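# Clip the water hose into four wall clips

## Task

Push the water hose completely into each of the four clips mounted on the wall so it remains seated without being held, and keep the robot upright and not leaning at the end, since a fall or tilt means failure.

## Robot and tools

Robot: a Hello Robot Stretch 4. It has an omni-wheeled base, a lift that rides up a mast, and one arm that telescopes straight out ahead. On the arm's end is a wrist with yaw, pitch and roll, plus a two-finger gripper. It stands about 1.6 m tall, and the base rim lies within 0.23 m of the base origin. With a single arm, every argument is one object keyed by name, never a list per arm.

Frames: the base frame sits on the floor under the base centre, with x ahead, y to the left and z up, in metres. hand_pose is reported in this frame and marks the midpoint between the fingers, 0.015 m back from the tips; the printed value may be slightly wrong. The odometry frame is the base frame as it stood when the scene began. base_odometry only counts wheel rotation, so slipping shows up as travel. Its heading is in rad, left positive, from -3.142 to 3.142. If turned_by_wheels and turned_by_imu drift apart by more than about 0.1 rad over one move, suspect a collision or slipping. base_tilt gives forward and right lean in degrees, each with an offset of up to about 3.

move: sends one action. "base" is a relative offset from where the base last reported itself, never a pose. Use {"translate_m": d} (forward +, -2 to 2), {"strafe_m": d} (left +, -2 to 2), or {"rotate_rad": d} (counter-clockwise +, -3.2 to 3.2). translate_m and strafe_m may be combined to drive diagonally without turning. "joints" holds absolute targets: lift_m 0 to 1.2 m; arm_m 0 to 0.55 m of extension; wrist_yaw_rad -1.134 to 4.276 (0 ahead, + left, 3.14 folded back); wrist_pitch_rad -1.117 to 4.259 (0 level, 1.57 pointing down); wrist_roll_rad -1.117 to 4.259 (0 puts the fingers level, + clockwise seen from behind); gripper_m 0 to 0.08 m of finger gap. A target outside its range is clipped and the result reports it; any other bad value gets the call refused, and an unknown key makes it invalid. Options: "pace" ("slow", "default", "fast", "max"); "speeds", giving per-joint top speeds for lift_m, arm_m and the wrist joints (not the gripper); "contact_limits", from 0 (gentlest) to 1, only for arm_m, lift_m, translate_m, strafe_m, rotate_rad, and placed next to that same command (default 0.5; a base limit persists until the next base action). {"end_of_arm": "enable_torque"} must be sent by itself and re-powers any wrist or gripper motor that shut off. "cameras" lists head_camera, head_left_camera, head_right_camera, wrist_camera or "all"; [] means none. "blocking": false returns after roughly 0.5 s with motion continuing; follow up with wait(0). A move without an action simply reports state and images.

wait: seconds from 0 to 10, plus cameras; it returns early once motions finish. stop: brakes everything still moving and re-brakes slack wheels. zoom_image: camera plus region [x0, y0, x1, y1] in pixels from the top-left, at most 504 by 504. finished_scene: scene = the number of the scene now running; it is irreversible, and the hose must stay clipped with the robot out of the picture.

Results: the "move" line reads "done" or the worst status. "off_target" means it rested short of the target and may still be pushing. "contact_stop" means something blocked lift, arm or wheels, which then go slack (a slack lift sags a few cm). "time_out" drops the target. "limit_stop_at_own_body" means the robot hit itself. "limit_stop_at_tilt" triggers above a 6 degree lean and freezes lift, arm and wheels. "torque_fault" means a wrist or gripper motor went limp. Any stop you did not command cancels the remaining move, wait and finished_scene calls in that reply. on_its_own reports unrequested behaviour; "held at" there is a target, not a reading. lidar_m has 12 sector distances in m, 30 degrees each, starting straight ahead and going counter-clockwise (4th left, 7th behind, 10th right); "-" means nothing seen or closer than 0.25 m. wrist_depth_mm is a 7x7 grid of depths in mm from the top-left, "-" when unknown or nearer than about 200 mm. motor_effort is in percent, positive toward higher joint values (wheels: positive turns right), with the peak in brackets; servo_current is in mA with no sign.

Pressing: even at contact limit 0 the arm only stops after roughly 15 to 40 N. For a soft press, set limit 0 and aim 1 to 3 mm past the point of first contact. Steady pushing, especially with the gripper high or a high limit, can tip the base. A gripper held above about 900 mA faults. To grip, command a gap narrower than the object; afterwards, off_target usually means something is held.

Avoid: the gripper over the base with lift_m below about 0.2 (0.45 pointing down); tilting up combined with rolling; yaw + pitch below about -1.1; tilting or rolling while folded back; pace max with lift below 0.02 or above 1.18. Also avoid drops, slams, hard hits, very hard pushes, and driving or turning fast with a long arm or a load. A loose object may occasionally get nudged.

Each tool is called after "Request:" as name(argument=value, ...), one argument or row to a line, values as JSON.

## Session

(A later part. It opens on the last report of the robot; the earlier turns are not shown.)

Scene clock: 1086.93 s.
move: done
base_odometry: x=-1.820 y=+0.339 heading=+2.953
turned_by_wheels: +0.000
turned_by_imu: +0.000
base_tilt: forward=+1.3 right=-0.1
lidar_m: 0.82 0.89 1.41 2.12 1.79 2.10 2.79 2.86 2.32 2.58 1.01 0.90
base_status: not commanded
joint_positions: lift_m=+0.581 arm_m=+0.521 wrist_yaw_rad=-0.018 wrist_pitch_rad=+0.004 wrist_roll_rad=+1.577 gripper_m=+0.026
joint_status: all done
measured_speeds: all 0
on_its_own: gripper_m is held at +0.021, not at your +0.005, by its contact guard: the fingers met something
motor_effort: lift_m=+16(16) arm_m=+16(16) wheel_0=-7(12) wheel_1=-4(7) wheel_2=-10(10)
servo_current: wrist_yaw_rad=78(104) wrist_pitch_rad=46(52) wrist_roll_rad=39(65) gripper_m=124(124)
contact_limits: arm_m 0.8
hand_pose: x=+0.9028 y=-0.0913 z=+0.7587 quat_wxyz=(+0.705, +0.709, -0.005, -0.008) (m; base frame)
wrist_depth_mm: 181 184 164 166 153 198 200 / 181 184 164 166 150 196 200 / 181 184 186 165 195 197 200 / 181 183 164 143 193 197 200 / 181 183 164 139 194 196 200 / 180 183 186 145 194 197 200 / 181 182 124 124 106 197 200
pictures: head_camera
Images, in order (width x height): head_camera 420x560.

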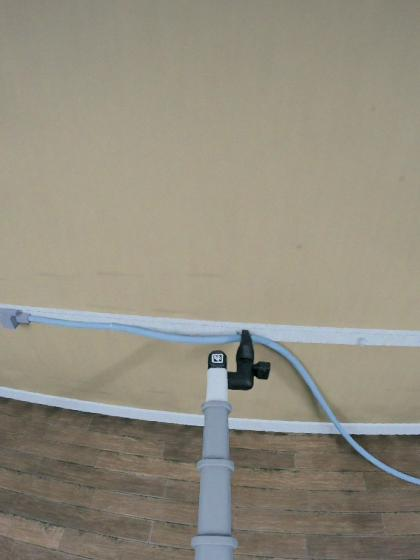

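Request:
move(
  joints={"arm_m": 0.475, "wrist_yaw_rad": 0},
  cameras=[],
)

Request:
move(
  base={"strafe_m": -0.02},
  joints={"lift_m": 0.5835, "wrist_roll_rad": 1.62},
  cameras=["head_camera"],
)

Request:
zoom_image(
  camera="head_camera",
  region=[100, 300, 300, 400],
)

Request:
move(
  joints={"arm_m": 0.517},
  pace="slow",
  contact_limits={"arm_m": 0.8},
  cameras=["head_camera"],
)

Request:
zoom_image(
  camera="head_camera",
  region=[200, 310, 300, 400],
)

Scene clock: 1102.17 s.
move: done
base_odometry: x=-1.820 y=+0.339 heading=+2.953
turned_by_wheels: +0.000
turned_by_imu: -0.002
base_tilt: forward=+1.4 right=-0.2
lidar_m: 0.80 0.89 1.38 2.13 1.81 2.13 2.80 2.85 2.33 2.59 1.02 0.87
base_status: not commanded
joint_positions: lift_m=+0.581 arm_m=+0.475 wrist_yaw_rad=-0.018 wrist_pitch_rad=+0.004 wrist_roll_rad=+1.577 gripper_m=+0.026
joint_status: all done
measured_speeds: all 0
on_its_own: gripper_m is held at +0.021, not at your +0.005, by its contact guard: the fingers met something
motor_effort: lift_m=+16(16) arm_m=-5(12) wheel_0=-8(8) wheel_1=-3(4) wheel_2=-10(10)
servo_current: wrist_yaw_rad=85(124) wrist_pitch_rad=39(59) wrist_roll_rad=46(65) gripper_m=117(130)
hand_pose: x=+0.8572 y=-0.0912 z=+0.7587 quat_wxyz=(+0.705, +0.709, -0.005, -0.008) (m; base frame)
wrist_depth_mm: 220 224 205 206 152 240 244 / 220 224 205 206 144 241 245 / 220 224 226 206 237 241 245 / 221 225 226 140 238 241 246 / 220 224 228 - 238 241 246 / 221 224 228 - 238 242 247 / 222 224 130 - - 245 248
pictures: none
No camera images: "cameras" was empty.

Scene clock: 1103.00 s.
move: done
base_odometry: x=-1.817 y=+0.358 heading=+2.953
turned_by_wheels: +0.000
turned_by_imu: -0.001
base_tilt: forward=+1.6 right=-0.2
lidar_m: 0.83 0.90 1.39 2.15 1.81 2.12 2.79 2.85 2.31 2.56 1.19 0.84
base_status: done
joint_positions: lift_m=+0.583 arm_m=+0.475 wrist_yaw_rad=-0.007 wrist_pitch_rad=+0.004 wrist_roll_rad=+1.620 gripper_m=+0.026
joint_status: all done
measured_speeds: all 0
on_its_own: gripper_m is held at +0.021, not at your +0.005, by its contact guard: the fingers met something
motor_effort: lift_m=+29(29) arm_m=-5(6) wheel_0=-1(10) wheel_1=-1(12) wheel_2=-3(6)
servo_current: wrist_yaw_rad=52(91) wrist_pitch_rad=46(52) wrist_roll_rad=33(59) gripper_m=117(124)
hand_pose: x=+0.8581 y=-0.0889 z=+0.7601 quat_wxyz=(+0.689, +0.724, -0.001, -0.004) (m; base frame)
wrist_depth_mm: 211 216 197 200 135 233 236 / 213 216 198 200 134 235 239 / 213 218 200 201 232 236 240 / 215 220 201 131 234 237 241 / 216 220 224 - 234 239 244 / 217 222 225 - 235 240 244 / 219 222 127 - - 243 246
pictures: head_camera
Images, in order (width x height): head_camera 420x560.

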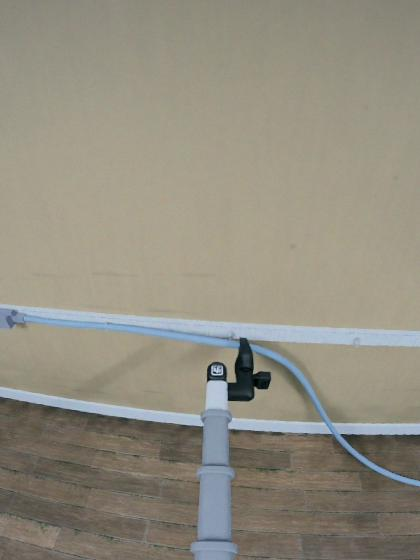

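Scaled by 2.520 from the camera's 420x560 image, which has a finer 1200x1600 frame.

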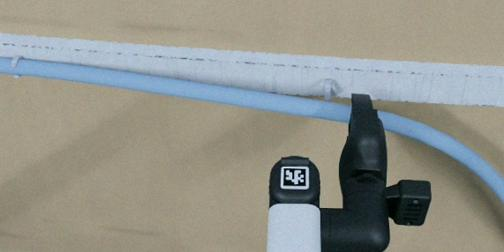

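Scene clock: 1104.57 s.
move: done
base_odometry: x=-1.817 y=+0.358 heading=+2.953
turned_by_wheels: +0.000
turned_by_imu: -0.001
base_tilt: forward=+1.5 right=-0.2
lidar_m: 0.85 0.90 1.39 2.15 1.80 2.15 2.79 2.84 2.31 2.57 1.19 0.90
base_status: not commanded
joint_positions: lift_m=+0.583 arm_m=+0.516 wrist_yaw_rad=-0.007 wrist_pitch_rad=+0.004 wrist_roll_rad=+1.620 gripper_m=+0.026
joint_status: all done
measured_speeds: all 0
on_its_own: gripper_m is held at +0.021, not at your +0.005, by its contact guard: the fingers met something
motor_effort: lift_m=+29(29) arm_m=+11(11) wheel_0=-1(2) wheel_1=-2(2) wheel_2=-3(3)
servo_current: wrist_yaw_rad=26(52) wrist_pitch_rad=26(52) wrist_roll_rad=46(59) gripper_m=117(130)
contact_limits: arm_m 0.8
hand_pose: x=+0.8992 y=-0.0889 z=+0.7601 quat_wxyz=(+0.689, +0.724, -0.001, -0.004) (m; base frame)
wrist_depth_mm: 177 180 160 163 148 195 197 / 178 181 162 163 145 195 198 / 178 182 162 163 191 195 198 / 179 182 163 143 192 196 199 / 180 183 184 166 193 197 200 / 180 183 185 167 194 197 201 / 181 183 128 - 106 199 201
pictures: head_camera
Images, in order (width x height): head_camera 420x560.

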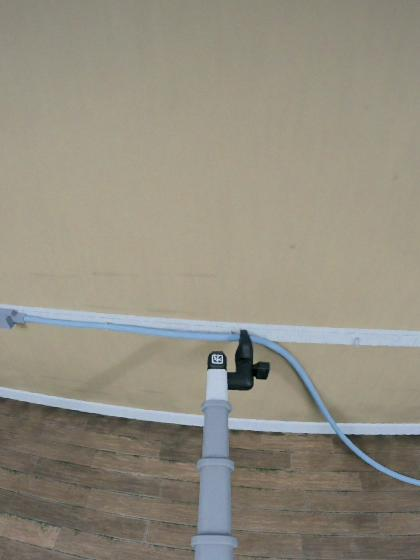

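Scaled by 5.040 from the camera's 420x560 image, which has a finer 1200x1600 frame.

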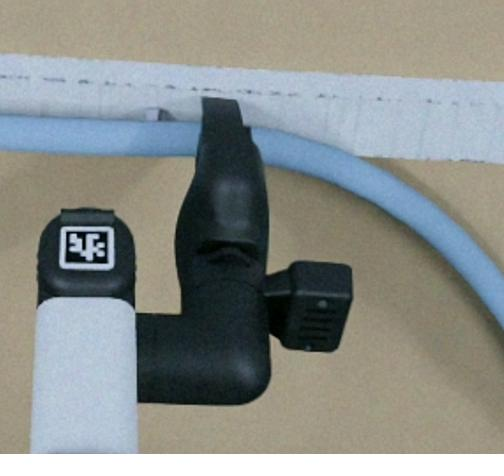

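Request:
move(
  joints={"arm_m": 0.532},
  pace="slow",
  contact_limits={"arm_m": 0.8},
  cameras=["head_camera"],
)

Request:
zoom_image(
  camera="head_camera",
  region=[200, 310, 300, 400],
)

Scene clock: 1122.03 s.
move: done
base_odometry: x=-1.816 y=+0.358 heading=+2.952
turned_by_wheels: -0.001
turned_by_imu: +0.015
base_tilt: forward=+1.3 right=-0.1
lidar_m: 0.84 0.95 1.43 2.14 1.81 2.18 2.79 2.81 2.30 2.58 1.02 0.92
base_status: not commanded
joint_positions: lift_m=+0.583 arm_m=+0.530 wrist_yaw_rad=-0.024 wrist_pitch_rad=+0.004 wrist_roll_rad=+1.621 gripper_m=+0.026
joint_status: all done
measured_speeds: all 0
on_its_own: gripper_m is held at +0.021, not at your +0.005, by its contact guard: the fingers met something; wrist_yaw_rad is at rest, and its servo_current (150 mA) is outside its rest range (0 to 104 mA)
motor_effort: lift_m=+29(29) arm_m=+24(26) wheel_0=+3(3) wheel_1=+4(6) wheel_2=-25(25)
servo_current: wrist_yaw_rad=150(150) wrist_pitch_rad=46(52) wrist_roll_rad=46(59) gripper_m=117(124)
contact_limits: arm_m 0.8
hand_pose: x=+0.9114 y=-0.0926 z=+0.7602 quat_wxyz=(+0.689, +0.725, -0.007, -0.010) (m; base frame)
wrist_depth_mm: 186 189 169 171 156 203 206 / 185 187 168 169 158 202 204 / 183 186 167 167 198 200 203 / 182 186 166 143 196 200 202 / 181 185 186 142 195 198 201 / 180 183 185 167 193 196 200 / 180 182 129 - 106 196 198
pictures: head_camera
Images, in order (width x height): head_camera 420x560.

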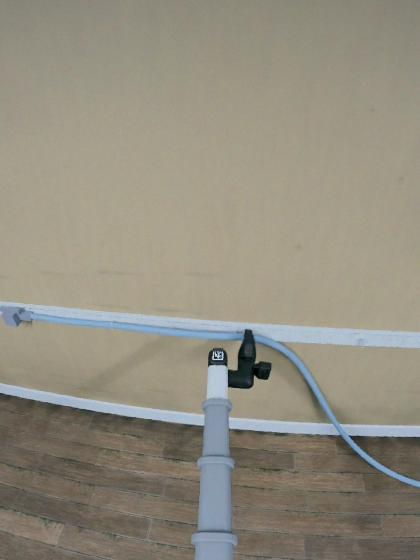

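Scaled by 5.040 from the camera's 420x560 image, which has a finer 1200x1600 frame.

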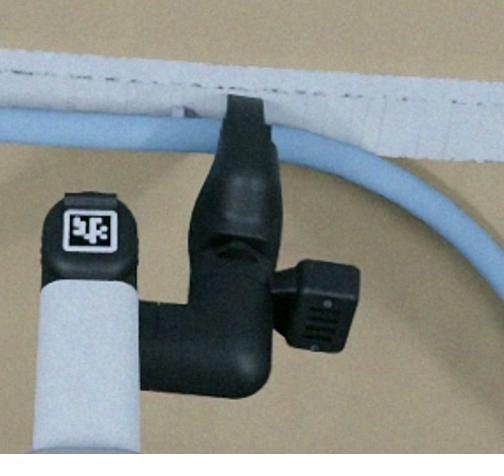

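Request:
move(
  joints={"lift_m": 0.588},
  pace="slow",
  cameras=["head_camera"],
)

Request:
zoom_image(
  camera="head_camera",
  region=[200, 310, 300, 400],
)

Scene clock: 1132.73 s.
move: done
base_odometry: x=-1.816 y=+0.358 heading=+2.952
turned_by_wheels: +0.000
turned_by_imu: -0.001
base_tilt: forward=+1.3 right=-0.1
lidar_m: 0.84 0.93 1.42 2.15 1.80 2.19 2.79 2.80 2.31 2.58 1.03 0.90
base_status: not commanded
joint_positions: lift_m=+0.587 arm_m=+0.530 wrist_yaw_rad=-0.025 wrist_pitch_rad=+0.005 wrist_roll_rad=+1.621 gripper_m=+0.026
joint_status: all done
measured_speeds: all 0
on_its_own: gripper_m is held at +0.021, not at your +0.005, by its contact guard: the fingers met something; wrist_yaw_rad is at rest, and its servo_current (150 mA) is outside its rest range (0 to 104 mA)
motor_effort: lift_m=+30(33) arm_m=+24(24) wheel_0=+3(3) wheel_1=+4(4) wheel_2=-25(25)
servo_current: wrist_yaw_rad=150(156) wrist_pitch_rad=46(46) wrist_roll_rad=33(59) gripper_m=117(124)
contact_limits: arm_m 0.8
hand_pose: x=+0.9113 y=-0.0928 z=+0.7643 quat_wxyz=(+0.689, +0.725, -0.007, -0.011) (m; base frame)
wrist_depth_mm: 185 189 169 172 158 206 209 / 184 187 168 170 160 204 207 / 183 187 167 168 199 202 206 / 181 185 167 144 196 201 204 / 181 184 185 168 196 199 204 / 179 182 184 146 195 198 202 / 179 181 129 - 106 198 200
pictures: head_camera
Images, in order (width x height): head_camera 420x560.

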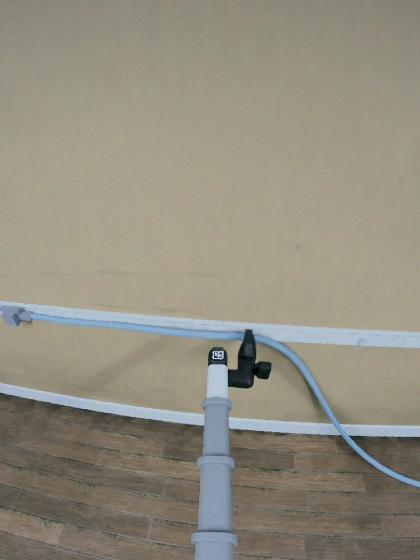

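Scaled by 5.040 from the camera's 420x560 image, which has a finer 1200x1600 frame.

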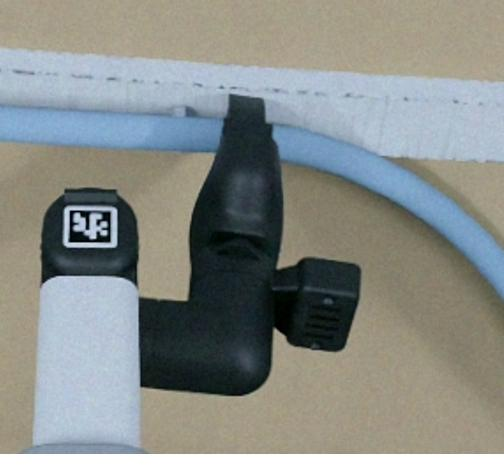

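Request:
move(
  joints={"arm_m": 0.495, "wrist_yaw_rad": 0, "lift_m": 0.5855},
  cameras=[],
)

Request:
move(
  joints={"arm_m": 0.525},
  contact_limits={"arm_m": 0.8},
  cameras=["head_camera"],
)

Request:
zoom_image(
  camera="head_camera",
  region=[200, 310, 300, 400],
)

Scene clock: 1139.70 s.
move: done
base_odometry: x=-1.817 y=+0.359 heading=+2.951
turned_by_wheels: -0.001
turned_by_imu: -0.004
base_tilt: forward=+1.4 right=-0.2
lidar_m: 0.82 0.90 1.42 2.14 1.82 2.17 2.80 2.81 2.31 2.58 1.01 0.87
base_status: not commanded
joint_positions: lift_m=+0.586 arm_m=+0.495 wrist_yaw_rad=-0.018 wrist_pitch_rad=+0.006 wrist_roll_rad=+1.621 gripper_m=+0.026
joint_status: all done
measured_speeds: all 0
on_its_own: gripper_m is held at +0.021, not at your +0.005, by its contact guard: the fingers met something
motor_effort: lift_m=+16(29) arm_m=-5(21) wheel_0=-14(14) wheel_1=-4(5) wheel_2=-10(26)
servo_current: wrist_yaw_rad=85(137) wrist_pitch_rad=46(59) wrist_roll_rad=39(65) gripper_m=117(117)
hand_pose: x=+0.8771 y=-0.0913 z=+0.7630 quat_wxyz=(+0.689, +0.725, -0.005, -0.008) (m; base frame)
wrist_depth_mm: 200 203 185 187 148 220 224 / 200 204 185 187 144 220 224 / 202 204 187 187 217 221 225 / 202 206 187 144 219 221 226 / 203 206 208 - 219 224 227 / 203 207 209 - 220 224 228 / 204 206 129 - 106 225 228
pictures: none
No camera images: "cameras" was empty.

Scene clock: 1140.53 s.
move: done
base_odometry: x=-1.816 y=+0.358 heading=+2.952
turned_by_wheels: +0.001
turned_by_imu: +0.001
base_tilt: forward=+1.5 right=-0.1
lidar_m: 0.83 0.90 1.42 2.16 1.82 2.19 2.79 2.81 2.32 2.58 0.99 0.91
base_status: not commanded
joint_positions: lift_m=+0.586 arm_m=+0.524 wrist_yaw_rad=-0.018 wrist_pitch_rad=+0.006 wrist_roll_rad=+1.621 gripper_m=+0.026
joint_status: all done
measured_speeds: all 0
on_its_own: gripper_m is held at +0.021, not at your +0.005, by its contact guard: the fingers met something
motor_effort: lift_m=+16(16) arm_m=+19(20) wheel_0=-2(14) wheel_1=+0(5) wheel_2=-13(13)
servo_current: wrist_yaw_rad=85(111) wrist_pitch_rad=46(52) wrist_roll_rad=46(59) gripper_m=104(130)
contact_limits: arm_m 0.8
hand_pose: x=+0.9054 y=-0.0913 z=+0.7630 quat_wxyz=(+0.689, +0.725, -0.005, -0.008) (m; base frame)
wrist_depth_mm: 179 182 163 164 149 196 199 / 179 182 163 164 147 196 199 / 180 182 184 164 193 196 200 / 179 182 163 141 193 196 200 / 180 183 185 167 193 196 200 / 180 183 185 144 193 197 200 / 181 182 130 123 106 198 200
pictures: head_camera
Images, in order (width x height): head_camera 420x560.

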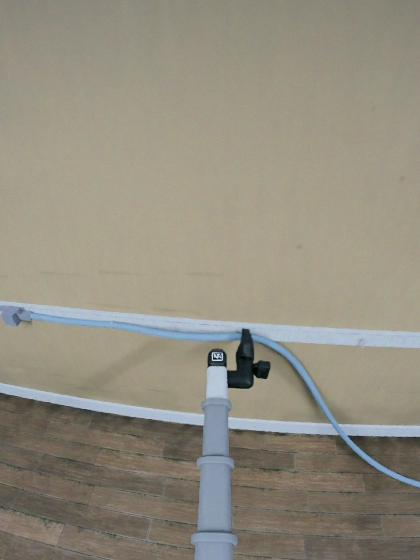

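Scaled by 5.040 from the camera's 420x560 image, which has a finer 1200x1600 frame.

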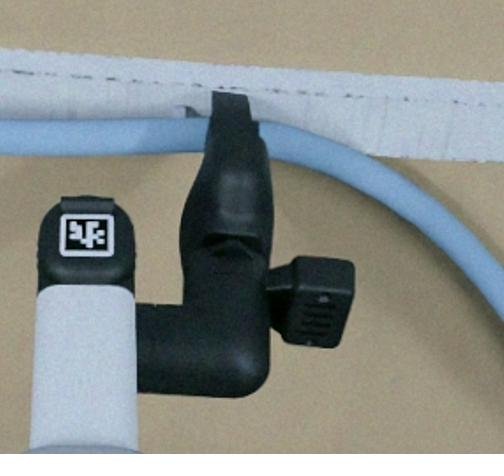

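Request:
move(
  joints={"arm_m": 0.48},
  cameras=[],
)

Request:
move(
  base={"strafe_m": 0.05},
  joints={"wrist_yaw_rad": -0.22, "lift_m": 0.5845},
  cameras=["head_camera"],
)

Request:
zoom_image(
  camera="head_camera",
  region=[200, 310, 300, 400],
)

Request:
move(
  joints={"arm_m": 0.522},
  contact_limits={"arm_m": 0.8},
  cameras=["head_camera"],
)

Request:
zoom_image(
  camera="head_camera",
  region=[200, 310, 300, 400],
)

Scene clock: 1156.50 s.
move: done
base_odometry: x=-1.817 y=+0.359 heading=+2.952
turned_by_wheels: -0.001
turned_by_imu: -0.002
base_tilt: forward=+1.6 right=-0.2
lidar_m: 0.80 0.90 1.43 2.15 1.82 2.18 2.79 2.81 2.32 2.58 1.19 0.88
base_status: not commanded
joint_positions: lift_m=+0.586 arm_m=+0.480 wrist_yaw_rad=-0.017 wrist_pitch_rad=+0.006 wrist_roll_rad=+1.621 gripper_m=+0.026
joint_status: all done
measured_speeds: all 0
on_its_own: gripper_m is held at +0.021, not at your +0.005, by its contact guard: the fingers met something
motor_effort: lift_m=+16(16) arm_m=-6(16) wheel_0=-8(9) wheel_1=-2(3) wheel_2=-11(13)
servo_current: wrist_yaw_rad=65(98) wrist_pitch_rad=33(52) wrist_roll_rad=39(52) gripper_m=124(124)
hand_pose: x=+0.8622 y=-0.0910 z=+0.7630 quat_wxyz=(+0.689, +0.725, -0.004, -0.008) (m; base frame)
wrist_depth_mm: 213 217 198 201 147 236 238 / 213 218 200 202 143 236 239 / 214 219 201 201 233 237 241 / 216 220 202 142 234 237 242 / 216 221 224 - 234 238 242 / 216 220 224 - 235 239 244 / 219 221 129 - - 241 245
pictures: none
No camera images: "cameras" was empty.

Scene clock: 1157.63 s.
move: done
base_odometry: x=-1.826 y=+0.310 heading=+2.950
turned_by_wheels: -0.002
turned_by_imu: -0.003
base_tilt: forward=+1.6 right=-0.2
lidar_m: 0.81 0.93 1.46 2.10 1.78 2.12 2.77 2.89 2.35 2.61 1.00 0.81
base_status: done
joint_positions: lift_m=+0.585 arm_m=+0.480 wrist_yaw_rad=-0.227 wrist_pitch_rad=+0.006 wrist_roll_rad=+1.621 gripper_m=+0.026
joint_status: all done
measured_speeds: all 0
on_its_own: gripper_m is held at +0.021, not at your +0.005, by its contact guard: the fingers met something
motor_effort: lift_m=+16(18) arm_m=-5(6) wheel_0=-14(20) wheel_1=-3(10) wheel_2=-7(9)
servo_current: wrist_yaw_rad=46(65) wrist_pitch_rad=46(46) wrist_roll_rad=46(52) gripper_m=117(124)
hand_pose: x=+0.8386 y=-0.1330 z=+0.7620 quat_wxyz=(+0.684, +0.720, -0.080, -0.080) (m; base frame)
wrist_depth_mm: 281 285 285 268 161 303 307 / 272 277 277 258 154 294 298 / 265 268 270 248 281 286 290 / 258 262 263 144 272 278 282 / 251 254 256 - 264 271 273 / 245 249 251 - 258 263 266 / 239 243 129 - - 257 258
pictures: head_camera
Images, in order (width x height): head_camera 420x560.

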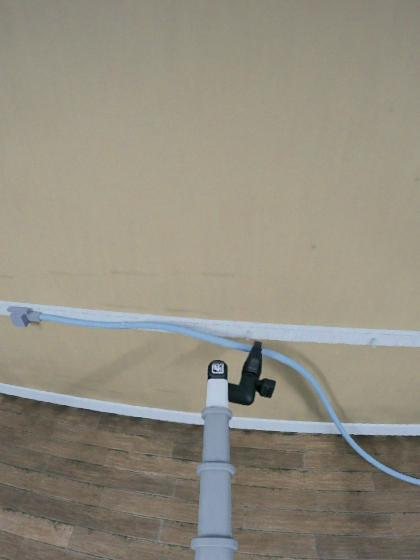

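Scaled by 5.040 from the camera's 420x560 image, which has a finer 1200x1600 frame.

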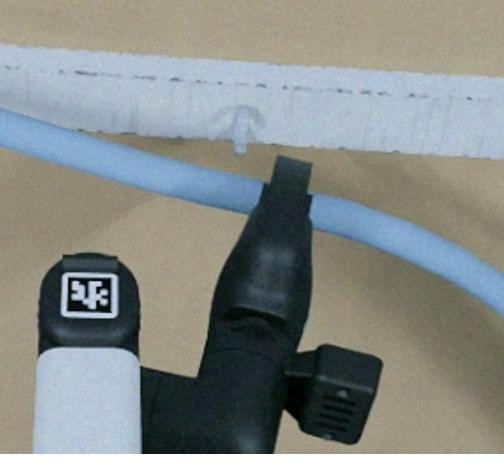

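Scene clock: 1158.57 s.
move: done
base_odometry: x=-1.826 y=+0.310 heading=+2.950
turned_by_wheels: +0.000
turned_by_imu: +0.000
base_tilt: forward=+1.6 right=-0.2
lidar_m: 0.83 0.92 1.48 2.10 1.79 2.10 2.80 2.88 2.36 2.63 1.00 0.87
base_status: not commanded
joint_positions: lift_m=+0.585 arm_m=+0.522 wrist_yaw_rad=-0.227 wrist_pitch_rad=+0.006 wrist_roll_rad=+1.622 gripper_m=+0.026
joint_status: all done
measured_speeds: all 0
on_its_own: gripper_m is held at +0.021, not at your +0.005, by its contact guard: the fingers met something
motor_effort: lift_m=+16(16) arm_m=+6(8) wheel_0=-14(14) wheel_1=-4(4) wheel_2=-7(8)
servo_current: wrist_yaw_rad=72(72) wrist_pitch_rad=33(59) wrist_roll_rad=46(59) gripper_m=117(124)
contact_limits: arm_m 0.8
hand_pose: x=+0.8803 y=-0.1330 z=+0.7620 quat_wxyz=(+0.684, +0.720, -0.080, -0.080) (m; base frame)
wrist_depth_mm: 236 239 219 220 165 255 259 / 229 232 213 212 162 247 252 / 223 227 208 204 236 240 243 / 216 220 201 146 229 233 236 / 211 214 214 - 224 227 229 / 206 208 209 - 219 220 224 / 201 204 129 - 106 216 217
pictures: head_camera
Images, in order (width x height): head_camera 420x560.

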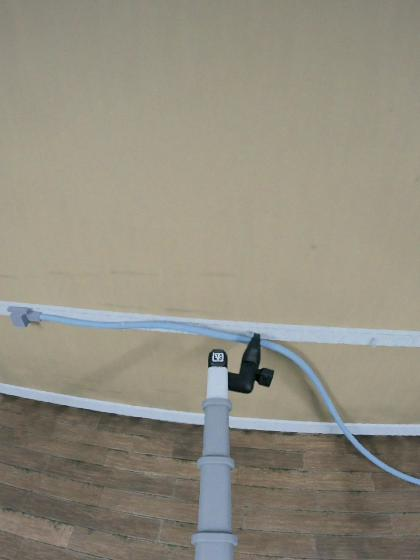

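Scaled by 5.040 from the camera's 420x560 image, which has a finer 1200x1600 frame.

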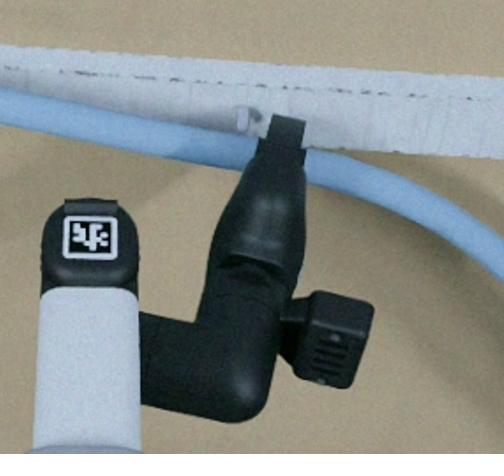

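Request:
move(
  joints={"arm_m": 0.55, "lift_m": 0.587},
  contact_limits={"arm_m": 0.8},
  cameras=["head_camera"],
)

Request:
zoom_image(
  camera="head_camera",
  region=[200, 310, 300, 400],
)

Scene clock: 1164.83 s.
move: done
base_odometry: x=-1.826 y=+0.310 heading=+2.949
turned_by_wheels: +0.000
turned_by_imu: -0.003
base_tilt: forward=+1.5 right=+0.1
lidar_m: 0.84 0.94 1.48 2.11 1.76 2.09 2.78 2.90 2.37 2.63 1.02 0.87
base_status: not commanded
joint_positions: lift_m=+0.587 arm_m=+0.549 wrist_yaw_rad=-0.232 wrist_pitch_rad=+0.004 wrist_roll_rad=+1.622 gripper_m=+0.026
joint_status: all done
measured_speeds: all 0
on_its_own: gripper_m is held at +0.021, not at your +0.005, by its contact guard: the fingers met something
motor_effort: lift_m=+27(32) arm_m=+13(13) wheel_0=-12(14) wheel_1=-4(4) wheel_2=-13(14)
servo_current: wrist_yaw_rad=65(72) wrist_pitch_rad=26(52) wrist_roll_rad=46(46) gripper_m=117(130)
contact_limits: arm_m 0.8
hand_pose: x=+0.9069 y=-0.1341 z=+0.7640 quat_wxyz=(+0.684, +0.720, -0.083, -0.081) (m; base frame)
wrist_depth_mm: 218 221 200 199 156 232 235 / 211 213 213 191 150 224 225 / 204 207 206 182 213 216 219 / 198 200 200 143 206 209 210 / 193 195 195 140 200 203 204 / 186 189 190 145 193 197 198 / 182 185 128 - - 191 191
pictures: head_camera
Images, in order (width x height): head_camera 420x560.

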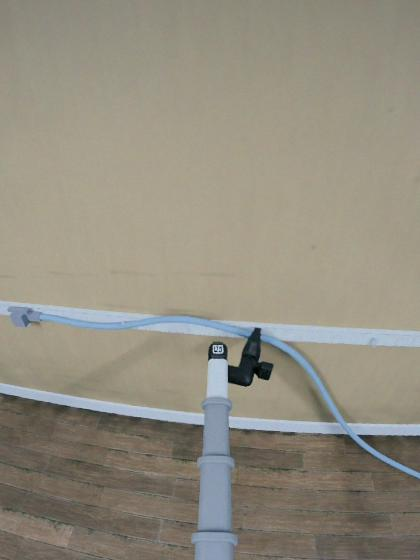

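Scaled by 5.040 from the camera's 420x560 image, which has a finer 1200x1600 frame.

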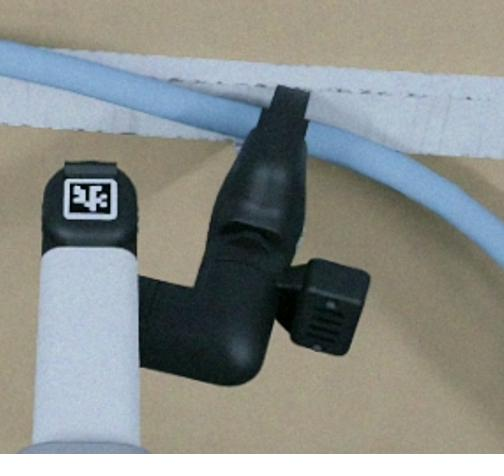

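Request:
move(
  joints={"arm_m": 0.47},
  cameras=[],
)

Request:
move(
  base={"strafe_m": -0.03, "translate_m": 0.03},
  joints={"lift_m": 0.582, "wrist_roll_rad": 1.62},
  cameras=["head_camera"],
)

Request:
zoom_image(
  camera="head_camera",
  region=[100, 310, 300, 410],
)

Request:
move(
  joints={"arm_m": 0.5},
  cameras=["head_camera"],
)

Request:
zoom_image(
  camera="head_camera",
  region=[200, 310, 300, 400],
)

Scene clock: 1180.40 s.
move: done
base_odometry: x=-1.826 y=+0.310 heading=+2.950
turned_by_wheels: +0.000
turned_by_imu: -0.001
base_tilt: forward=+1.5 right=-0.1
lidar_m: 0.82 0.92 1.45 2.11 1.78 2.12 2.77 2.88 2.35 2.61 1.20 0.79
base_status: not commanded
joint_positions: lift_m=+0.587 arm_m=+0.470 wrist_yaw_rad=-0.232 wrist_pitch_rad=+0.004 wrist_roll_rad=+1.622 gripper_m=+0.026
joint_status: all done
measured_speeds: all 0
on_its_own: gripper_m is held at +0.021, not at your +0.005, by its contact guard: the fingers met something
motor_effort: lift_m=+27(27) arm_m=-5(10) wheel_0=-12(12) wheel_1=-4(4) wheel_2=-10(14)
servo_current: wrist_yaw_rad=72(72) wrist_pitch_rad=46(59) wrist_roll_rad=33(59) gripper_m=111(124)
hand_pose: x=+0.8278 y=-0.1341 z=+0.7640 quat_wxyz=(+0.684, +0.720, -0.083, -0.081) (m; base frame)
wrist_depth_mm: 293 297 297 281 138 315 319 / 283 287 287 267 135 304 309 / 276 279 282 259 290 296 300 / 268 272 273 131 283 287 291 / 260 266 267 - 276 279 282 / 255 257 260 - 268 272 274 / 248 253 126 - - 267 268
pictures: none
No camera images: "cameras" was empty.

Scene clock: 1181.50 s.
move: done
base_odometry: x=-1.850 y=+0.345 heading=+2.949
turned_by_wheels: +0.000
turned_by_imu: -0.001
base_tilt: forward=+1.6 right=-0.2
lidar_m: 0.80 0.89 1.36 2.13 1.80 2.13 2.83 2.81 2.34 2.60 1.15 0.82
base_status: done
joint_positions: lift_m=+0.582 arm_m=+0.470 wrist_yaw_rad=-0.222 wrist_pitch_rad=+0.004 wrist_roll_rad=+1.622 gripper_m=+0.026
joint_status: all done
measured_speeds: all 0
on_its_own: gripper_m is held at +0.021, not at your +0.005, by its contact guard: the fingers met something
motor_effort: lift_m=+16(22) arm_m=-5(5) wheel_0=+2(8) wheel_1=-4(9) wheel_2=-3(16)
servo_current: wrist_yaw_rad=26(78) wrist_pitch_rad=33(52) wrist_roll_rad=26(52) gripper_m=104(130)
hand_pose: x=+0.8292 y=-0.1322 z=+0.7598 quat_wxyz=(+0.684, +0.721, -0.079, -0.078) (m; base frame)
wrist_depth_mm: 242 247 228 229 138 263 266 / 237 241 222 221 137 256 260 / 233 236 218 216 247 252 254 / 228 232 232 133 242 246 250 / 224 226 227 - 237 240 244 / 219 222 224 - 232 236 238 / 215 219 126 - - 232 234
pictures: head_camera
Images, in order (width x height): head_camera 420x560.

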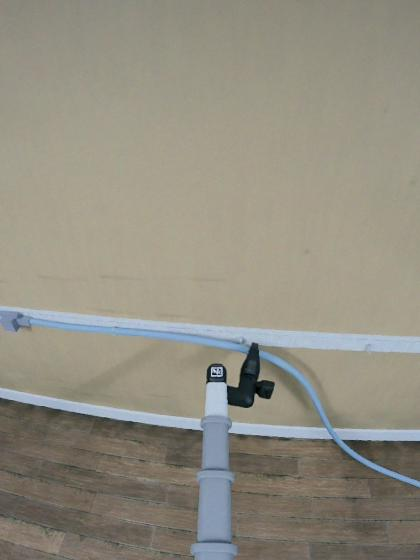

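Scaled by 2.520 from the camera's 420x560 image, which has a finer 1200x1600 frame.

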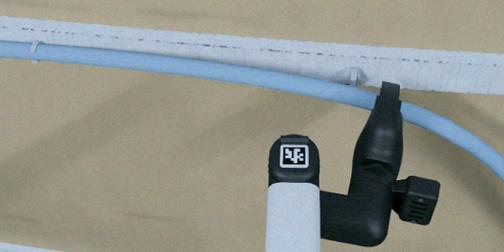

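Scene clock: 1182.33 s.
move: done
base_odometry: x=-1.850 y=+0.345 heading=+2.949
turned_by_wheels: +0.000
turned_by_imu: +0.000
base_tilt: forward=+1.5 right=-0.1
lidar_m: 0.83 0.92 1.38 2.12 1.80 2.13 2.82 2.85 2.35 2.60 1.15 0.84
base_status: not commanded
joint_positions: lift_m=+0.582 arm_m=+0.500 wrist_yaw_rad=-0.222 wrist_pitch_rad=+0.004 wrist_roll_rad=+1.622 gripper_m=+0.026
joint_status: all done
measured_speeds: all 0
on_its_own: gripper_m is held at +0.021, not at your +0.005, by its contact guard: the fingers met something
motor_effort: lift_m=+16(16) arm_m=+6(7) wheel_0=+2(2) wheel_1=-4(5) wheel_2=-3(3)
servo_current: wrist_yaw_rad=39(39) wrist_pitch_rad=33(59) wrist_roll_rad=46(52) gripper_m=104(124)
hand_pose: x=+0.8588 y=-0.1322 z=+0.7598 quat_wxyz=(+0.684, +0.721, -0.079, -0.078) (m; base frame)
wrist_depth_mm: 218 221 200 202 146 235 238 / 212 216 196 196 141 229 231 / 208 211 192 190 220 224 227 / 203 206 186 185 216 217 220 / 198 202 183 - 209 213 215 / 193 196 198 - 205 208 211 / 190 193 126 - - 203 205
pictures: head_camera
Images, in order (width x height): head_camera 420x560.

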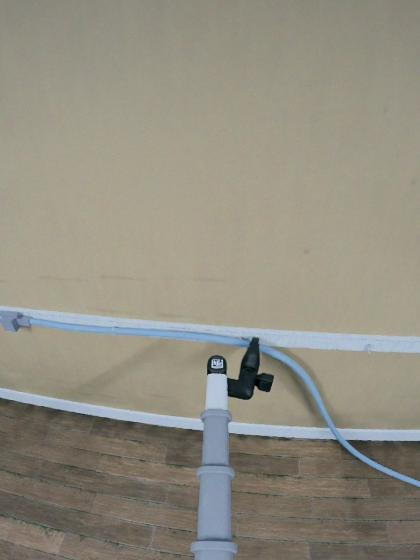

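Scaled by 5.040 from the camera's 420x560 image, which has a finer 1200x1600 frame.

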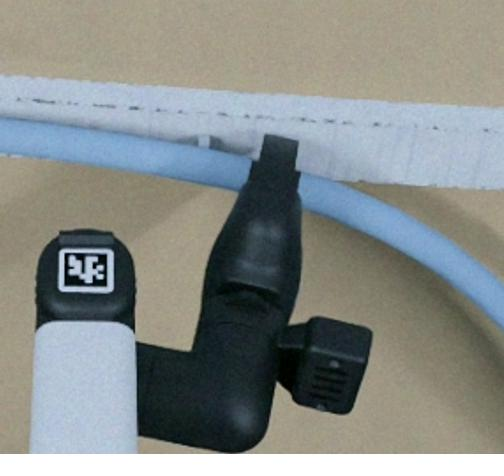

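Request:
move(
  joints={"lift_m": 0.5775},
  cameras=[],
)

Request:
move(
  joints={"arm_m": 0.525},
  contact_limits={"arm_m": 0.8},
  cameras=["head_camera"],
)

Request:
zoom_image(
  camera="head_camera",
  region=[200, 310, 300, 400],
)

Scene clock: 1188.60 s.
move: done
base_odometry: x=-1.850 y=+0.345 heading=+2.949
turned_by_wheels: +0.000
turned_by_imu: -0.001
base_tilt: forward=+1.6 right=-0.1
lidar_m: 0.82 0.91 1.38 2.13 1.80 2.13 2.82 2.84 2.34 2.60 1.15 0.83
base_status: not commanded
joint_positions: lift_m=+0.578 arm_m=+0.500 wrist_yaw_rad=-0.222 wrist_pitch_rad=+0.004 wrist_roll_rad=+1.622 gripper_m=+0.026
joint_status: all done
measured_speeds: all 0
on_its_own: gripper_m is held at +0.021, not at your +0.005, by its contact guard: the fingers met something
motor_effort: lift_m=+15(18) arm_m=+6(7) wheel_0=+2(2) wheel_1=-4(5) wheel_2=-3(3)
servo_current: wrist_yaw_rad=7(46) wrist_pitch_rad=52(52) wrist_roll_rad=46(52) gripper_m=104(124)
hand_pose: x=+0.8588 y=-0.1322 z=+0.7555 quat_wxyz=(+0.684, +0.721, -0.079, -0.078) (m; base frame)
wrist_depth_mm: 219 222 200 202 146 235 237 / 213 216 195 196 140 229 231 / 209 211 191 189 219 223 226 / 203 206 186 185 214 216 219 / 200 201 182 - 209 211 213 / 195 197 197 - 204 206 209 / 190 194 127 - - 203 205
pictures: none
No camera images: "cameras" was empty.

Scene clock: 1189.43 s.
move: done
base_odometry: x=-1.849 y=+0.345 heading=+2.949
turned_by_wheels: -0.001
turned_by_imu: +0.012
base_tilt: forward=+1.5 right=-0.1
lidar_m: 0.82 0.91 1.43 2.13 1.81 2.16 2.81 2.81 2.34 2.59 1.14 0.87
base_status: not commanded
joint_positions: lift_m=+0.578 arm_m=+0.524 wrist_yaw_rad=-0.240 wrist_pitch_rad=+0.003 wrist_roll_rad=+1.622 gripper_m=+0.026
joint_status: all done
measured_speeds: all 0
on_its_own: gripper_m is held at +0.021, not at your +0.005, by its contact guard: the fingers met something; wrist_yaw_rad is at rest, and its servo_current (111 mA) is outside its rest range (0 to 104 mA)
motor_effort: lift_m=+14(15) arm_m=+19(22) wheel_0=+5(8) wheel_1=+2(5) wheel_2=-19(19)
servo_current: wrist_yaw_rad=111(117) wrist_pitch_rad=46(52) wrist_roll_rad=46(52) gripper_m=117(124)
contact_limits: arm_m 0.8
hand_pose: x=+0.8802 y=-0.1355 z=+0.7556 quat_wxyz=(+0.684, +0.720, -0.086, -0.084) (m; base frame)
wrist_depth_mm: 222 224 202 202 176 235 237 / 213 216 195 195 168 227 228 / 207 209 207 158 216 218 220 / 200 201 181 149 208 210 211 / 194 195 195 141 202 203 205 / 186 189 170 - 195 198 198 / 182 184 126 123 - 191 192
pictures: head_camera
Images, in order (width x height): head_camera 420x560.

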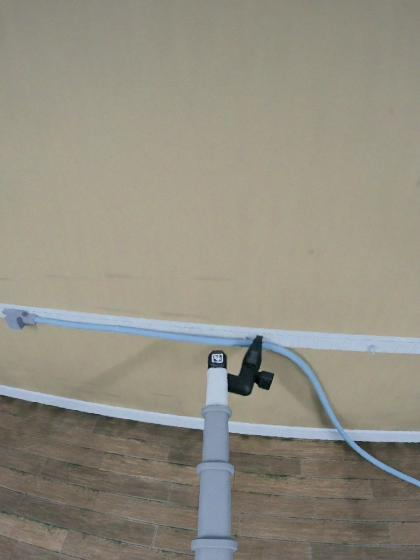

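Scaled by 5.040 from the camera's 420x560 image, which has a finer 1200x1600 frame.

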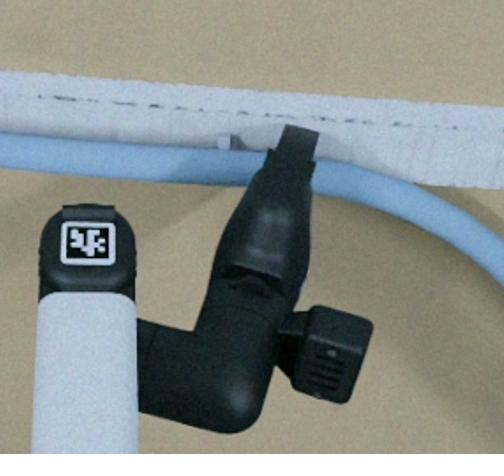

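Request:
move(
  joints={"arm_m": 0.49, "wrist_yaw_rad": -0.22},
  cameras=[],
)

Request:
move(
  joints={"lift_m": 0.582},
  cameras=[],
)

Request:
move(
  joints={"arm_m": 0.53},
  contact_limits={"arm_m": 0.8},
  cameras=["head_camera"],
)

Request:
zoom_image(
  camera="head_camera",
  region=[200, 310, 300, 400],
)

Scene clock: 1200.20 s.
move: done
base_odometry: x=-1.849 y=+0.345 heading=+2.948
turned_by_wheels: -0.001
turned_by_imu: -0.003
base_tilt: forward=+1.5 right=-0.3
lidar_m: 0.81 0.90 1.41 2.12 1.79 2.18 2.82 2.80 2.34 2.60 1.15 0.82
base_status: not commanded
joint_positions: lift_m=+0.578 arm_m=+0.490 wrist_yaw_rad=-0.235 wrist_pitch_rad=+0.003 wrist_roll_rad=+1.622 gripper_m=+0.026
joint_status: all done
measured_speeds: all 0
on_its_own: gripper_m is held at +0.021, not at your +0.005, by its contact guard: the fingers met something
motor_effort: lift_m=+16(16) arm_m=-5(16) wheel_0=-9(10) wheel_1=-3(3) wheel_2=-10(19)
servo_current: wrist_yaw_rad=52(137) wrist_pitch_rad=46(52) wrist_roll_rad=46(46) gripper_m=111(130)
hand_pose: x=+0.8476 y=-0.1345 z=+0.7555 quat_wxyz=(+0.684, +0.720, -0.084, -0.082) (m; base frame)
wrist_depth_mm: 236 239 217 222 159 254 258 / 229 234 212 213 158 247 251 / 224 228 207 205 237 241 244 / 219 222 202 142 231 234 237 / 212 216 199 - 225 229 230 / 208 211 210 144 220 222 224 / 202 206 125 - 106 218 218
pictures: none
No camera images: "cameras" was empty.

Scene clock: 1200.73 s.
move: done
base_odometry: x=-1.849 y=+0.345 heading=+2.948
turned_by_wheels: +0.000
turned_by_imu: +0.000
base_tilt: forward=+1.6 right=-0.2
lidar_m: 0.80 0.92 1.41 2.12 1.83 2.15 2.82 2.82 2.34 2.60 1.16 0.84
base_status: not commanded
joint_positions: lift_m=+0.581 arm_m=+0.490 wrist_yaw_rad=-0.235 wrist_pitch_rad=+0.003 wrist_roll_rad=+1.622 gripper_m=+0.026
joint_status: all done
measured_speeds: all 0
on_its_own: gripper_m is held at +0.021, not at your +0.005, by its contact guard: the fingers met something
motor_effort: lift_m=+29(29) arm_m=-5(6) wheel_0=-9(10) wheel_1=-3(3) wheel_2=-10(11)
servo_current: wrist_yaw_rad=78(91) wrist_pitch_rad=26(46) wrist_roll_rad=39(59) gripper_m=124(124)
hand_pose: x=+0.8476 y=-0.1345 z=+0.7589 quat_wxyz=(+0.684, +0.720, -0.084, -0.082) (m; base frame)
wrist_depth_mm: 236 239 220 221 158 255 258 / 229 233 214 213 159 247 251 / 224 227 208 204 237 240 245 / 219 222 202 142 230 234 238 / 212 215 216 - 225 229 230 / 208 210 211 - 220 222 224 / 202 206 125 - 106 218 219
pictures: none
No camera images: "cameras" was empty.

Scene clock: 1201.67 s.
move: done
base_odometry: x=-1.849 y=+0.345 heading=+2.948
turned_by_wheels: +0.000
turned_by_imu: +0.010
base_tilt: forward=+1.5 right=-0.2
lidar_m: 0.81 0.91 1.47 2.12 1.81 2.19 2.82 2.78 2.35 2.56 1.03 0.88
base_status: not commanded
joint_positions: lift_m=+0.581 arm_m=+0.528 wrist_yaw_rad=-0.245 wrist_pitch_rad=+0.003 wrist_roll_rad=+1.622 gripper_m=+0.026
joint_status: all done
measured_speeds: all 0
on_its_own: gripper_m is held at +0.021, not at your +0.005, by its contact guard: the fingers met something; wrist_yaw_rad is at rest, and its servo_current (143 mA) is outside its rest range (0 to 104 mA)
motor_effort: lift_m=+28(29) arm_m=+21(23) wheel_0=+3(10) wheel_1=-2(3) wheel_2=-24(24)
servo_current: wrist_yaw_rad=143(150) wrist_pitch_rad=39(52) wrist_roll_rad=39(52) gripper_m=117(137)
contact_limits: arm_m 0.8
hand_pose: x=+0.8844 y=-0.1365 z=+0.7590 quat_wxyz=(+0.683, +0.720, -0.088, -0.085) (m; base frame)
wrist_depth_mm: 223 226 204 206 182 238 241 / 214 217 198 195 168 229 232 / 208 209 208 185 216 220 224 / 200 202 182 150 209 211 213 / 193 196 195 142 203 204 206 / 186 189 171 169 195 198 199 / 181 184 126 122 106 192 192
pictures: head_camera
Images, in order (width x height): head_camera 420x560.

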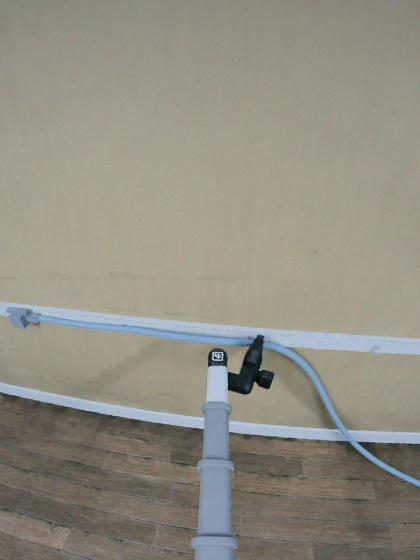

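Scaled by 5.040 from the camera's 420x560 image, which has a finer 1200x1600 frame.

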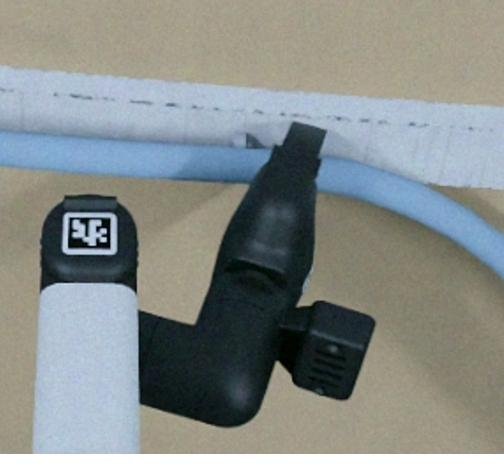

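Request:
move(
  joints={"arm_m": 0.485, "wrist_yaw_rad": -0.2},
  cameras=[],
)

Request:
move(
  base={"strafe_m": -0.01},
  joints={"lift_m": 0.587},
  cameras=[],
)

Request:
move(
  joints={"arm_m": 0.53},
  contact_limits={"arm_m": 0.8},
  cameras=["head_camera"],
)

Request:
zoom_image(
  camera="head_camera",
  region=[200, 310, 300, 400],
)

Scene clock: 1213.70 s.
move: done
base_odometry: x=-1.850 y=+0.345 heading=+2.947
turned_by_wheels: -0.001
turned_by_imu: -0.002
base_tilt: forward=+1.4 right=-0.2
lidar_m: 0.78 0.87 1.46 2.13 1.82 2.17 2.82 2.79 2.36 2.56 1.00 0.85
base_status: not commanded
joint_positions: lift_m=+0.581 arm_m=+0.485 wrist_yaw_rad=-0.217 wrist_pitch_rad=+0.003 wrist_roll_rad=+1.622 gripper_m=+0.026
joint_status: all done
measured_speeds: all 0
on_its_own: gripper_m is held at +0.021, not at your +0.005, by its contact guard: the fingers met something
motor_effort: lift_m=+28(28) arm_m=-5(17) wheel_0=-14(14) wheel_1=-5(6) wheel_2=-11(24)
servo_current: wrist_yaw_rad=85(416) wrist_pitch_rad=33(52) wrist_roll_rad=39(59) gripper_m=117(130)
hand_pose: x=+0.8449 y=-0.1312 z=+0.7590 quat_wxyz=(+0.684, +0.721, -0.077, -0.076) (m; base frame)
wrist_depth_mm: 236 240 220 223 166 255 259 / 231 234 216 216 161 249 254 / 226 229 211 153 240 244 247 / 222 224 205 147 235 237 241 / 216 219 220 - 229 232 235 / 211 215 216 - 224 228 230 / 208 211 125 - 106 223 224
pictures: none
No camera images: "cameras" was empty.

Scene clock: 1214.37 s.
move: done
base_odometry: x=-1.848 y=+0.355 heading=+2.946
turned_by_wheels: -0.001
turned_by_imu: -0.001
base_tilt: forward=+1.4 right=+0.1
lidar_m: 0.79 0.91 1.45 2.13 1.81 2.21 2.82 2.80 2.34 2.54 1.01 0.82
base_status: done
joint_positions: lift_m=+0.586 arm_m=+0.485 wrist_yaw_rad=-0.213 wrist_pitch_rad=+0.003 wrist_roll_rad=+1.622 gripper_m=+0.026
joint_status: all done
measured_speeds: all 0
on_its_own: gripper_m is held at +0.021, not at your +0.005, by its contact guard: the fingers met something
motor_effort: lift_m=+29(33) arm_m=-5(5) wheel_0=-4(9) wheel_1=-6(13) wheel_2=-3(8)
servo_current: wrist_yaw_rad=78(98) wrist_pitch_rad=33(52) wrist_roll_rad=39(59) gripper_m=111(137)
hand_pose: x=+0.8454 y=-0.1305 z=+0.7639 quat_wxyz=(+0.685, +0.721, -0.076, -0.075) (m; base frame)
wrist_depth_mm: 233 236 218 219 159 252 256 / 228 231 213 212 156 246 250 / 224 227 228 206 237 241 244 / 219 222 204 142 232 236 239 / 213 217 218 - 228 230 233 / 210 213 215 - 222 224 229 / 205 208 126 - 106 221 224
pictures: none
No camera images: "cameras" was empty.

Scene clock: 1215.37 s.
move: done
base_odometry: x=-1.847 y=+0.355 heading=+2.946
turned_by_wheels: -0.001
turned_by_imu: +0.012
base_tilt: forward=+1.5 right=-0.2
lidar_m: 0.82 0.91 1.48 2.12 1.78 2.20 2.82 2.76 2.34 2.47 1.01 0.88
base_status: not commanded
joint_positions: lift_m=+0.586 arm_m=+0.528 wrist_yaw_rad=-0.227 wrist_pitch_rad=+0.003 wrist_roll_rad=+1.622 gripper_m=+0.026
joint_status: all done
measured_speeds: all 0
on_its_own: gripper_m is held at +0.021, not at your +0.005, by its contact guard: the fingers met something; wrist_yaw_rad is at rest, and its servo_current (143 mA) is outside its rest range (0 to 104 mA)
motor_effort: lift_m=+28(29) arm_m=+22(23) wheel_0=+4(4) wheel_1=+0(6) wheel_2=-25(25)
servo_current: wrist_yaw_rad=143(176) wrist_pitch_rad=46(59) wrist_roll_rad=39(59) gripper_m=111(130)
contact_limits: arm_m 0.8
hand_pose: x=+0.8867 y=-0.1330 z=+0.7639 quat_wxyz=(+0.684, +0.721, -0.081, -0.079) (m; base frame)
wrist_depth_mm: 216 220 199 200 174 235 237 / 210 213 212 192 165 227 229 / 203 206 186 182 214 217 221 / 197 199 199 150 206 210 213 / 192 193 194 146 202 204 206 / 185 188 188 - 195 198 200 / 180 183 125 122 106 193 193
pictures: head_camera
Images, in order (width x height): head_camera 420x560.

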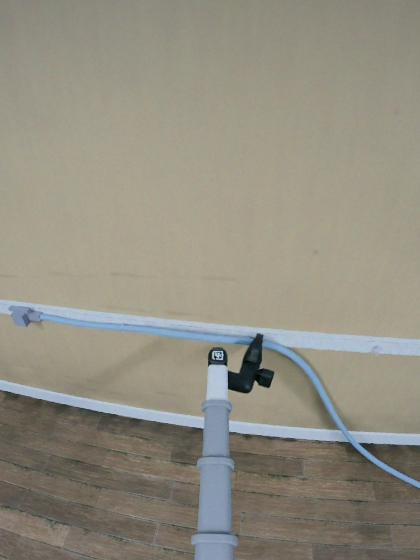

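Scaled by 5.040 from the camera's 420x560 image, which has a finer 1200x1600 frame.

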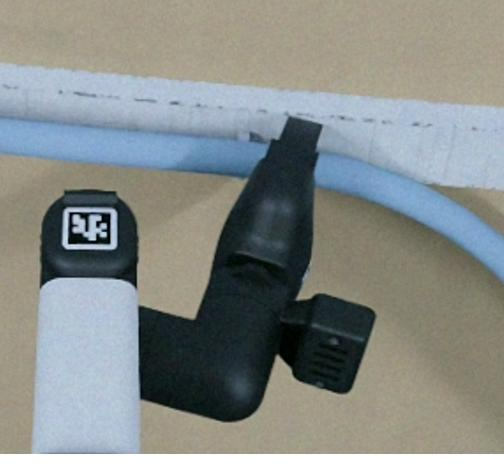

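Request:
move(
  joints={"gripper_m": 0.03},
  cameras=[],
)

Request:
move(
  joints={"arm_m": 0.507, "wrist_yaw_rad": -0.15},
  cameras=["wrist_camera", "head_camera"],
)

Request:
zoom_image(
  camera="head_camera",
  region=[200, 310, 300, 400],
)

Request:
move(
  joints={"gripper_m": 0.005},
  cameras=["wrist_camera"],
)

Scene clock: 1227.70 s.
move: done
base_odometry: x=-1.847 y=+0.355 heading=+2.946
turned_by_wheels: +0.000
turned_by_imu: -0.002
base_tilt: forward=+1.5 right=-0.1
lidar_m: 0.83 0.91 1.48 2.12 1.79 2.20 2.80 2.76 2.35 2.48 1.01 0.86
base_status: not commanded
joint_positions: lift_m=+0.586 arm_m=+0.528 wrist_yaw_rad=-0.227 wrist_pitch_rad=+0.003 wrist_roll_rad=+1.622 gripper_m=+0.030
joint_status: all done
measured_speeds: all 0
on_its_own: wrist_yaw_rad is at rest, and its servo_current (156 mA) is outside its rest range (0 to 104 mA)
motor_effort: lift_m=+28(29) arm_m=+22(22) wheel_0=+4(4) wheel_1=+0(1) wheel_2=-25(25)
servo_current: wrist_yaw_rad=156(176) wrist_pitch_rad=20(52) wrist_roll_rad=39(52) gripper_m=39(130)
contact_limits: arm_m 0.8
hand_pose: x=+0.8867 y=-0.1330 z=+0.7639 quat_wxyz=(+0.684, +0.721, -0.081, -0.079) (m; base frame)
wrist_depth_mm: 216 220 200 200 229 232 238 / 210 213 212 193 160 226 229 / 203 206 186 185 213 218 222 / 196 199 180 179 208 211 213 / 191 193 194 137 202 204 206 / 185 188 188 152 195 199 200 / 180 183 122 107 109 193 193
pictures: none
No camera images: "cameras" was empty.

Scene clock: 1228.47 s.
move: done
base_odometry: x=-1.847 y=+0.355 heading=+2.945
turned_by_wheels: -0.001
turned_by_imu: -0.001
base_tilt: forward=+1.5 right=-0.2
lidar_m: 0.81 0.91 1.47 2.12 1.80 2.20 2.80 2.78 2.35 2.48 0.99 0.87
base_status: not commanded
joint_positions: lift_m=+0.586 arm_m=+0.507 wrist_yaw_rad=-0.169 wrist_pitch_rad=+0.004 wrist_roll_rad=+1.622 gripper_m=+0.031
joint_status: all done
measured_speeds: all 0
motor_effort: lift_m=+28(28) arm_m=-5(18) wheel_0=-13(13) wheel_1=-4(4) wheel_2=-13(25)
servo_current: wrist_yaw_rad=98(793) wrist_pitch_rad=33(52) wrist_roll_rad=39(59) gripper_m=39(52)
hand_pose: x=+0.8730 y=-0.1220 z=+0.7639 quat_wxyz=(+0.686, +0.723, -0.060, -0.059) (m; base frame)
wrist_depth_mm: 200 204 183 185 213 167 220 / 197 201 181 182 151 215 217 / 194 198 178 179 148 211 215 / 191 195 175 176 205 208 211 / 190 192 193 133 202 205 208 / 186 190 171 - 199 202 205 / 184 187 124 - 107 200 202
pictures: head_camera, wrist_camera
Images, in order (width x height): head_camera 420x560, wrist_camera 616x392.

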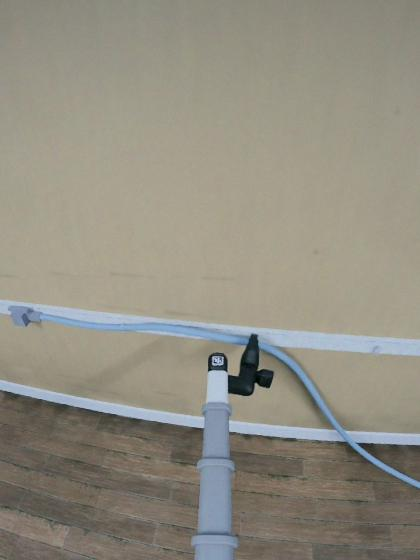

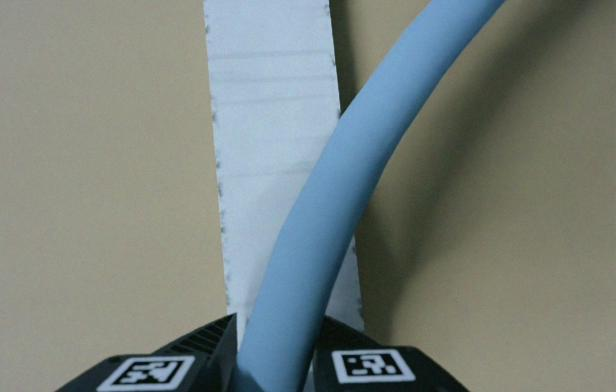

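Scaled by 5.040 from the camera's 420x560 image, which has a finer 1200x1600 frame.

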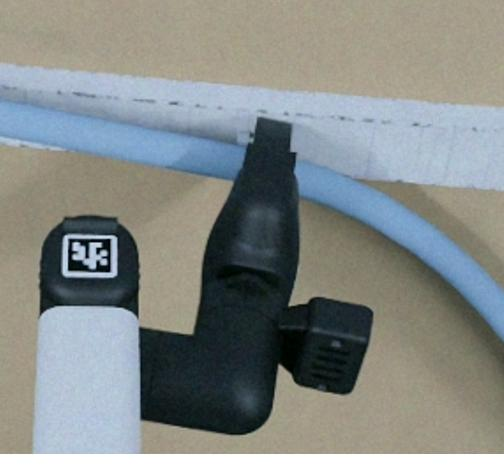

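Scene clock: 1229.33 s.
move: off_target
base_odometry: x=-1.847 y=+0.355 heading=+2.945
turned_by_wheels: +0.000
turned_by_imu: +0.000
base_tilt: forward=+1.6 right=-0.2
lidar_m: 0.81 0.91 1.48 2.14 1.81 2.20 2.82 2.78 2.34 2.49 1.00 0.87
base_status: not commanded
joint_positions: lift_m=+0.586 arm_m=+0.507 wrist_yaw_rad=-0.169 wrist_pitch_rad=+0.004 wrist_roll_rad=+1.622 gripper_m=+0.027
joint_status: gripper_m off_target (ended at +0.027, target +0.005)
measured_speeds: all 0
on_its_own: gripper_m is held at +0.022, not at your +0.005, by its contact guard: the fingers met something; wrist_yaw_rad is at rest, and its servo_current (111 mA) is outside its rest range (0 to 104 mA)
motor_effort: lift_m=+28(28) arm_m=-5(6) wheel_0=-13(14) wheel_1=-4(5) wheel_2=-13(13)
servo_current: wrist_yaw_rad=111(111) wrist_pitch_rad=39(52) wrist_roll_rad=39(52) gripper_m=111(481)
hand_pose: x=+0.8730 y=-0.1220 z=+0.7639 quat_wxyz=(+0.686, +0.723, -0.060, -0.059) (m; base frame)
wrist_depth_mm: 200 203 183 185 160 217 220 / 197 201 181 182 153 215 216 / 194 198 178 179 208 211 214 / 192 195 176 175 205 208 211 / 190 191 194 - 202 205 207 / 186 190 190 - 199 203 204 / 184 187 126 - 106 200 202
pictures: wrist_camera
Images, in order (width x height): wrist_camera 616x392.

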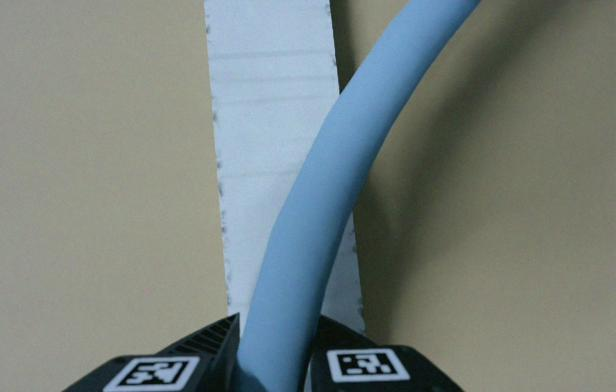

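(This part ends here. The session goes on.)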